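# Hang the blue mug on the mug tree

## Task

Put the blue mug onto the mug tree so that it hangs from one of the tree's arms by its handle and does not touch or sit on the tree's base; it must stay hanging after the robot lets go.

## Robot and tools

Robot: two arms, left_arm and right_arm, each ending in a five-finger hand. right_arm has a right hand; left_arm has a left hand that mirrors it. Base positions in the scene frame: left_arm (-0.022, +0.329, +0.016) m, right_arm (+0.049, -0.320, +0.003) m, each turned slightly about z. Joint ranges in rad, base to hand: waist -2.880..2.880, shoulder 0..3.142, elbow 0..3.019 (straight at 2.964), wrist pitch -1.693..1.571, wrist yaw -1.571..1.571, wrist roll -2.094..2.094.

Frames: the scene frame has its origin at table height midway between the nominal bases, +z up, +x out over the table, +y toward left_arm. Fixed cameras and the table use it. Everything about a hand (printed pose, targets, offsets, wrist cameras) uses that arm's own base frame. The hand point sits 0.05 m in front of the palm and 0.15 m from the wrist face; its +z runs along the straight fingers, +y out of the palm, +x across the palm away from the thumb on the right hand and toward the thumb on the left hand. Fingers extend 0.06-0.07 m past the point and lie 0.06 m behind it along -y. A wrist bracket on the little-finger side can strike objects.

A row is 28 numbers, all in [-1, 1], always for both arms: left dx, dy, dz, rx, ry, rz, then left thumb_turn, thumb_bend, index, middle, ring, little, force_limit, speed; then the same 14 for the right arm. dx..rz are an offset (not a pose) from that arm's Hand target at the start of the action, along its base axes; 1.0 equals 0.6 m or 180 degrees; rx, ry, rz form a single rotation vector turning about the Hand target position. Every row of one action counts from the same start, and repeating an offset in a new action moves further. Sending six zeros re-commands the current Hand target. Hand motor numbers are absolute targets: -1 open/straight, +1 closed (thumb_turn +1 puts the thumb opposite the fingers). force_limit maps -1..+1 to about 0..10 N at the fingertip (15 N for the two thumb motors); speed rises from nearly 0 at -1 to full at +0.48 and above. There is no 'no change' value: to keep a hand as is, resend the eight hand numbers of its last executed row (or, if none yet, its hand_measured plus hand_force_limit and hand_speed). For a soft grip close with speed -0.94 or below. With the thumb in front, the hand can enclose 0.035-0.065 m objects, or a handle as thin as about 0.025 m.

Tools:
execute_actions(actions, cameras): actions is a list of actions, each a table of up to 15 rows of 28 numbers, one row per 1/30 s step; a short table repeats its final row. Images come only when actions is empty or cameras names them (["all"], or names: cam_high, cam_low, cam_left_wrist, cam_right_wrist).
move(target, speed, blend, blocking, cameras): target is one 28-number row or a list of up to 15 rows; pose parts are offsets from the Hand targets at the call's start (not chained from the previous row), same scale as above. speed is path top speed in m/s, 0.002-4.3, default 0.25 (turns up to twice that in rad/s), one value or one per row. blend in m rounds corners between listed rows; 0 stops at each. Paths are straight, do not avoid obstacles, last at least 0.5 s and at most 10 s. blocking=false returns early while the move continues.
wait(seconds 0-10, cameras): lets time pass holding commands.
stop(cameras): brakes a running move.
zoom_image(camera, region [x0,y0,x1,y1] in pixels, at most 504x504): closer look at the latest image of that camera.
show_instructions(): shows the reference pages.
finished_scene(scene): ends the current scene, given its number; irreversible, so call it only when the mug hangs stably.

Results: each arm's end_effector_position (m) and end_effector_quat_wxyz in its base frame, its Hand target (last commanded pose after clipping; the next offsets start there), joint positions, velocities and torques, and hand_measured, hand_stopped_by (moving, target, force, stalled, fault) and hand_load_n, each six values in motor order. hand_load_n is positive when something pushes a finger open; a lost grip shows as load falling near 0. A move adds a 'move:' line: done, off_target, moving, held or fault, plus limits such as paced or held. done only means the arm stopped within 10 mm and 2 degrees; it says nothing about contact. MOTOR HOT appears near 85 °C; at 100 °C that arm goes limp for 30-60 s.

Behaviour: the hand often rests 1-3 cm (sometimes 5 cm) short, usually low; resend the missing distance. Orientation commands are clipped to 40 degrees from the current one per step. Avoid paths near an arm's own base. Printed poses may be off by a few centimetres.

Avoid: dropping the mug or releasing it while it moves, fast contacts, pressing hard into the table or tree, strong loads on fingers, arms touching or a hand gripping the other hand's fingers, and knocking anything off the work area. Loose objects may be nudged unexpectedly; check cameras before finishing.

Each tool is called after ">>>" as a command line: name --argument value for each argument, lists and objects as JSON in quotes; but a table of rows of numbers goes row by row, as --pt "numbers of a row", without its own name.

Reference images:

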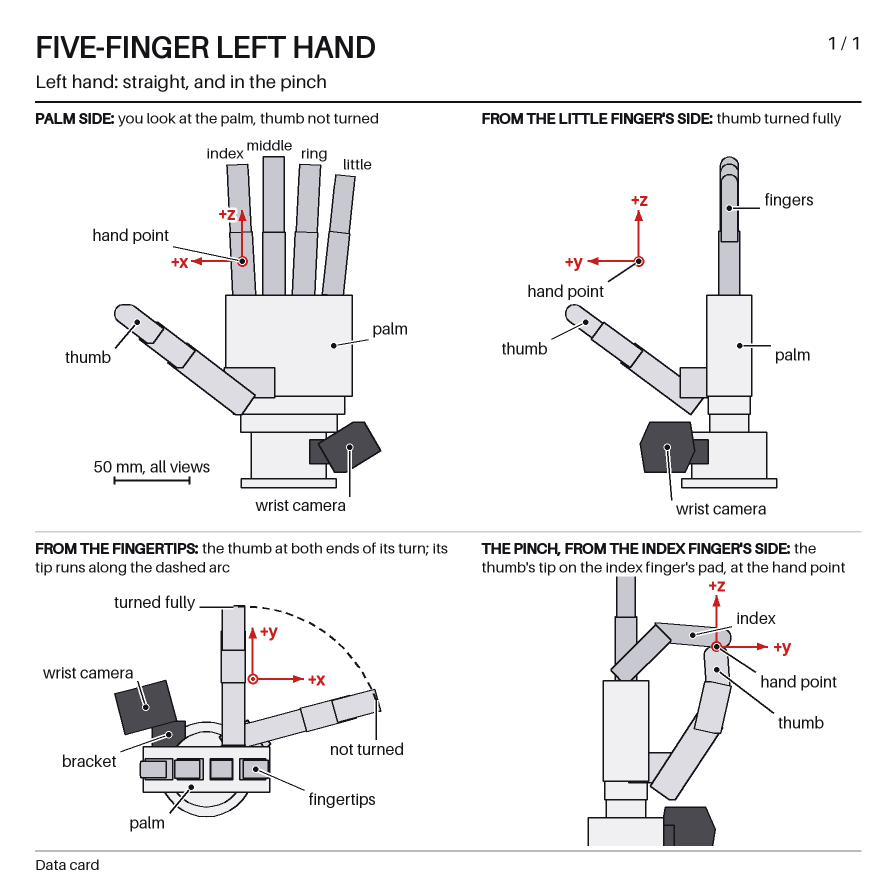

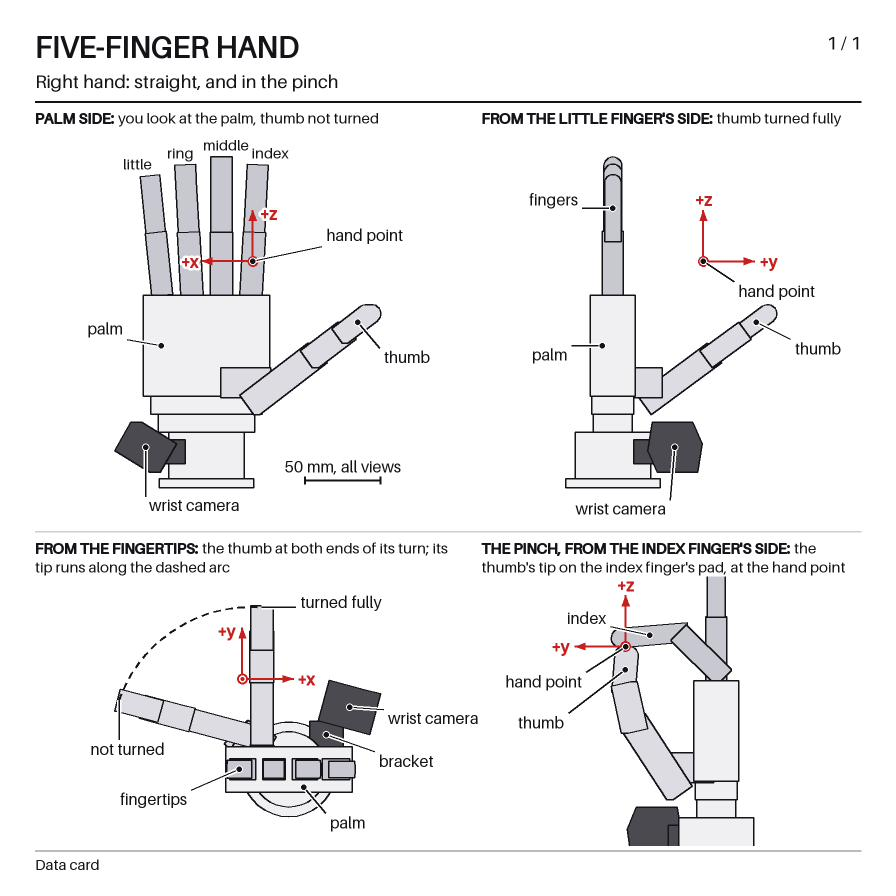

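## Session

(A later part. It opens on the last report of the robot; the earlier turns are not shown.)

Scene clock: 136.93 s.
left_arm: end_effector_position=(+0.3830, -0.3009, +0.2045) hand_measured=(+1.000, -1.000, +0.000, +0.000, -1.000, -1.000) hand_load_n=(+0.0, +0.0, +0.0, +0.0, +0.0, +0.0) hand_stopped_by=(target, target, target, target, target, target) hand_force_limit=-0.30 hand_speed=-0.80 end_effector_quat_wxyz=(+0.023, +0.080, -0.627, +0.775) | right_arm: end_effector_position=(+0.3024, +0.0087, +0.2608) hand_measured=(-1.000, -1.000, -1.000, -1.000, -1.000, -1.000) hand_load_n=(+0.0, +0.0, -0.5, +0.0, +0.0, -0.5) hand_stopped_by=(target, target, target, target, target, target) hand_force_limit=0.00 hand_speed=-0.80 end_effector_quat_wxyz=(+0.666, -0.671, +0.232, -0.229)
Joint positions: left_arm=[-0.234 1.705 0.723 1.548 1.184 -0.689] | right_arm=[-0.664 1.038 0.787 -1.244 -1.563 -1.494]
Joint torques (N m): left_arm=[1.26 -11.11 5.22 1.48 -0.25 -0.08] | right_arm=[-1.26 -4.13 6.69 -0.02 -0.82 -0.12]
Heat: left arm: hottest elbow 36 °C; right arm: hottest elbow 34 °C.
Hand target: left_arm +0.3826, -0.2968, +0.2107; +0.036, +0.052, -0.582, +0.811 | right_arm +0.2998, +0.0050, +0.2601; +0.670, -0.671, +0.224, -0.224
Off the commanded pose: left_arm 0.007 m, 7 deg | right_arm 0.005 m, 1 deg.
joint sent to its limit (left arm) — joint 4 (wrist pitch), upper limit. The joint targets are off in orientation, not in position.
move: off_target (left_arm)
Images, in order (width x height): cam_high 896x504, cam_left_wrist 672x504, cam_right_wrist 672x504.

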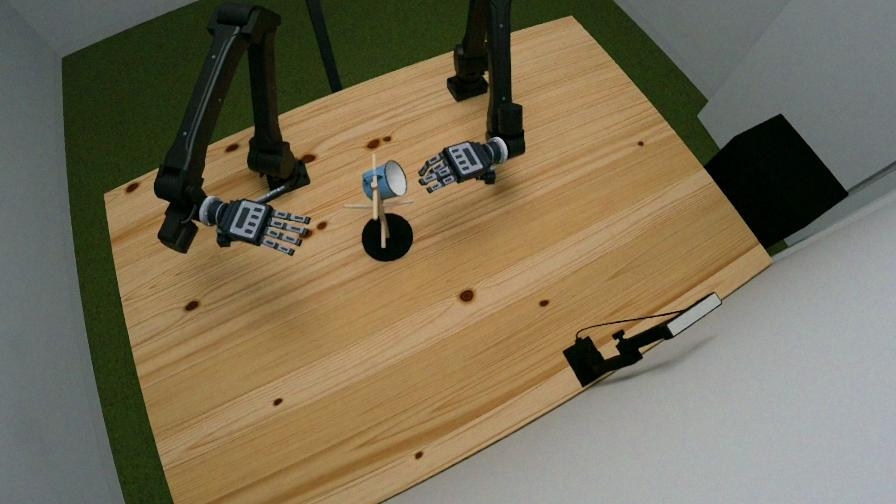

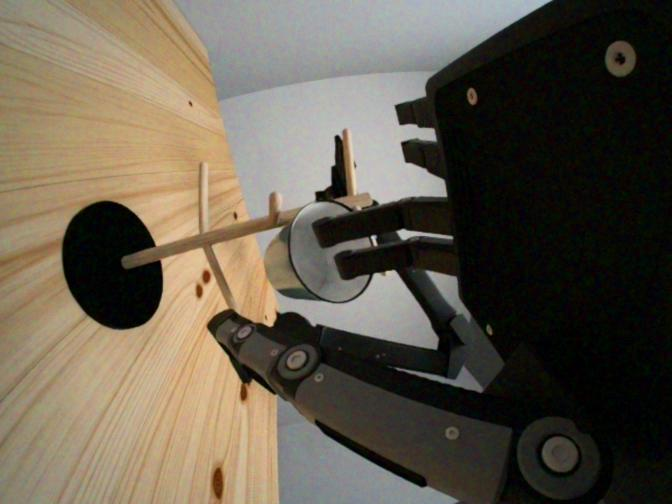

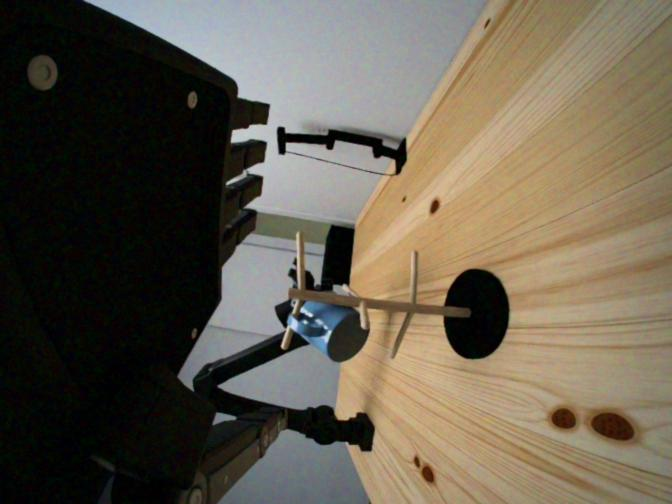

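>>> move --target '[0.0461,0.1252,0.02,0,0,0,1,-1,0,0,-1,-1,-0.3,-0.8,0,0,0,0,0,0,-1,-1,-1,-1,-1,-1,0,-0.8]' --speed 0.12 --cameras '["cam_high","cam_low"]'

>>> zoom_image --camera "cam_high" --region '[335, 130, 435, 270]'

>>> zoom_image --camera "cam_low" --region '[480, 195, 560, 295]'

Scene clock: 139.23 s.
left_arm: end_effector_position=(+0.3996, -0.2246, +0.2030) hand_measured=(+1.000, -1.000, +0.000, +0.000, -1.000, -1.000) hand_load_n=(+0.0, +0.0, +0.0, +0.0, +0.0, +0.0) hand_stopped_by=(target, target, target, target, target, target) hand_force_limit=-0.30 hand_speed=-0.80 end_effector_quat_wxyz=(+0.023, +0.119, -0.647, +0.752) | right_arm: end_effector_position=(+0.3024, +0.0087, +0.2608) hand_measured=(-1.000, -1.000, -1.000, -1.000, -1.000, -1.000) hand_load_n=(+0.0, +0.0, +0.0, +0.0, +0.0, +0.0) hand_stopped_by=(target, target, target, target, target, target) hand_force_limit=0.00 hand_speed=-0.80 end_effector_quat_wxyz=(+0.666, -0.671, +0.232, -0.229)
Joint positions: left_arm=[-0.05 1.679 0.723 1.548 1.329 -0.791] | right_arm=[-0.664 1.038 0.787 -1.244 -1.563 -1.494]
Joint torques (N m): left_arm=[1.96 -11.16 8.68 1.39 -0.29 -0.12] | right_arm=[-1.38 -4.01 6.69 0.01 -0.81 -0.11]
Heat: left arm: hottest elbow 36 °C; right arm: hottest elbow 34 °C.
Hand target: left_arm +0.4103, -0.2218, +0.2226; +0.036, +0.052, -0.582, +0.811 | right_arm +0.2998, +0.0050, +0.2601; +0.670, -0.671, +0.224, -0.224
Off the commanded pose: left_arm 0.023 m, 13 deg | right_arm 0.005 m, 1 deg.
joint sent to its limit (left arm) — joint 4 (wrist pitch), upper limit. The joint targets are off in orientation, not in position.
move: off_target (left_arm)
Images, in order (width x height): cam_high 896x504, cam_low 896x504.

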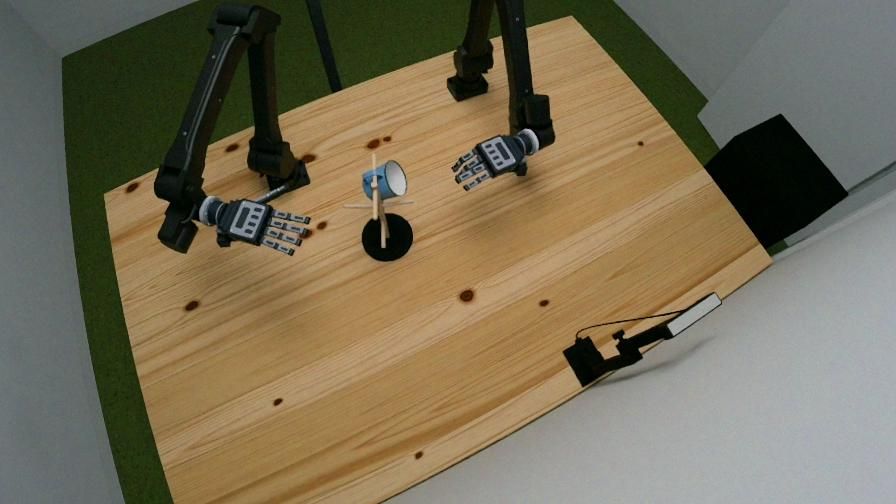

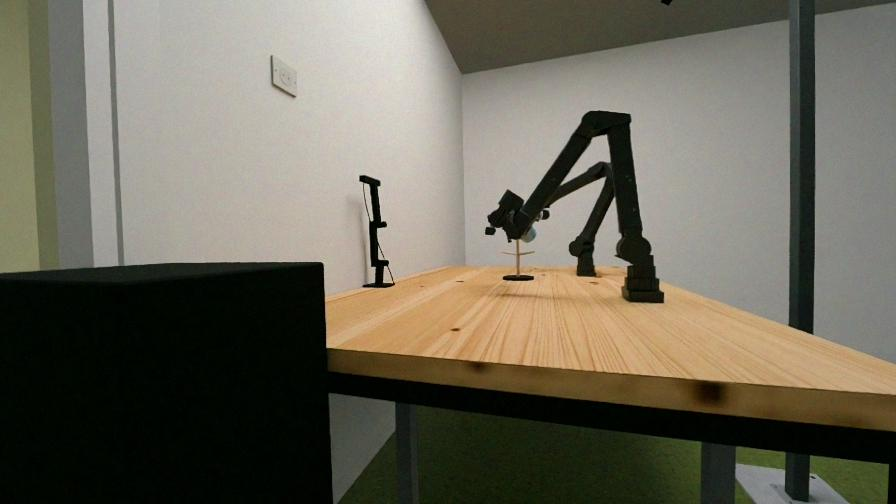

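Scaled by 3.600 from the camera's 896x504 image, which has a finer 1280x720 frame.

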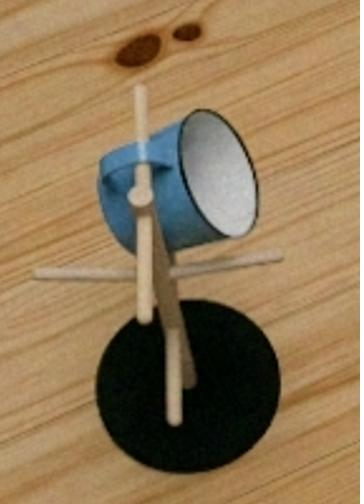

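Scaled by 5.040 from the camera's 896x504 image, which has a finer 1280x720 frame.

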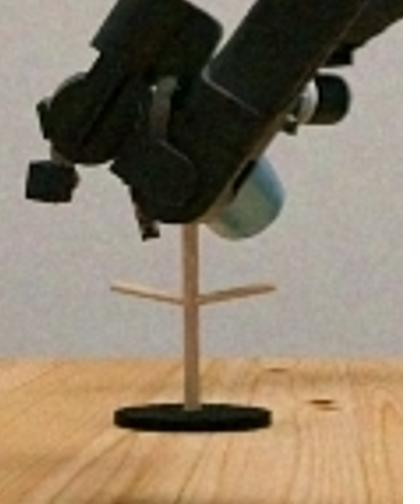

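The mug is hanging on the top peg by its handle, clear of the base and clear of the robot.

>>> finished_scene --scene 2

The scene is finished: the task was done.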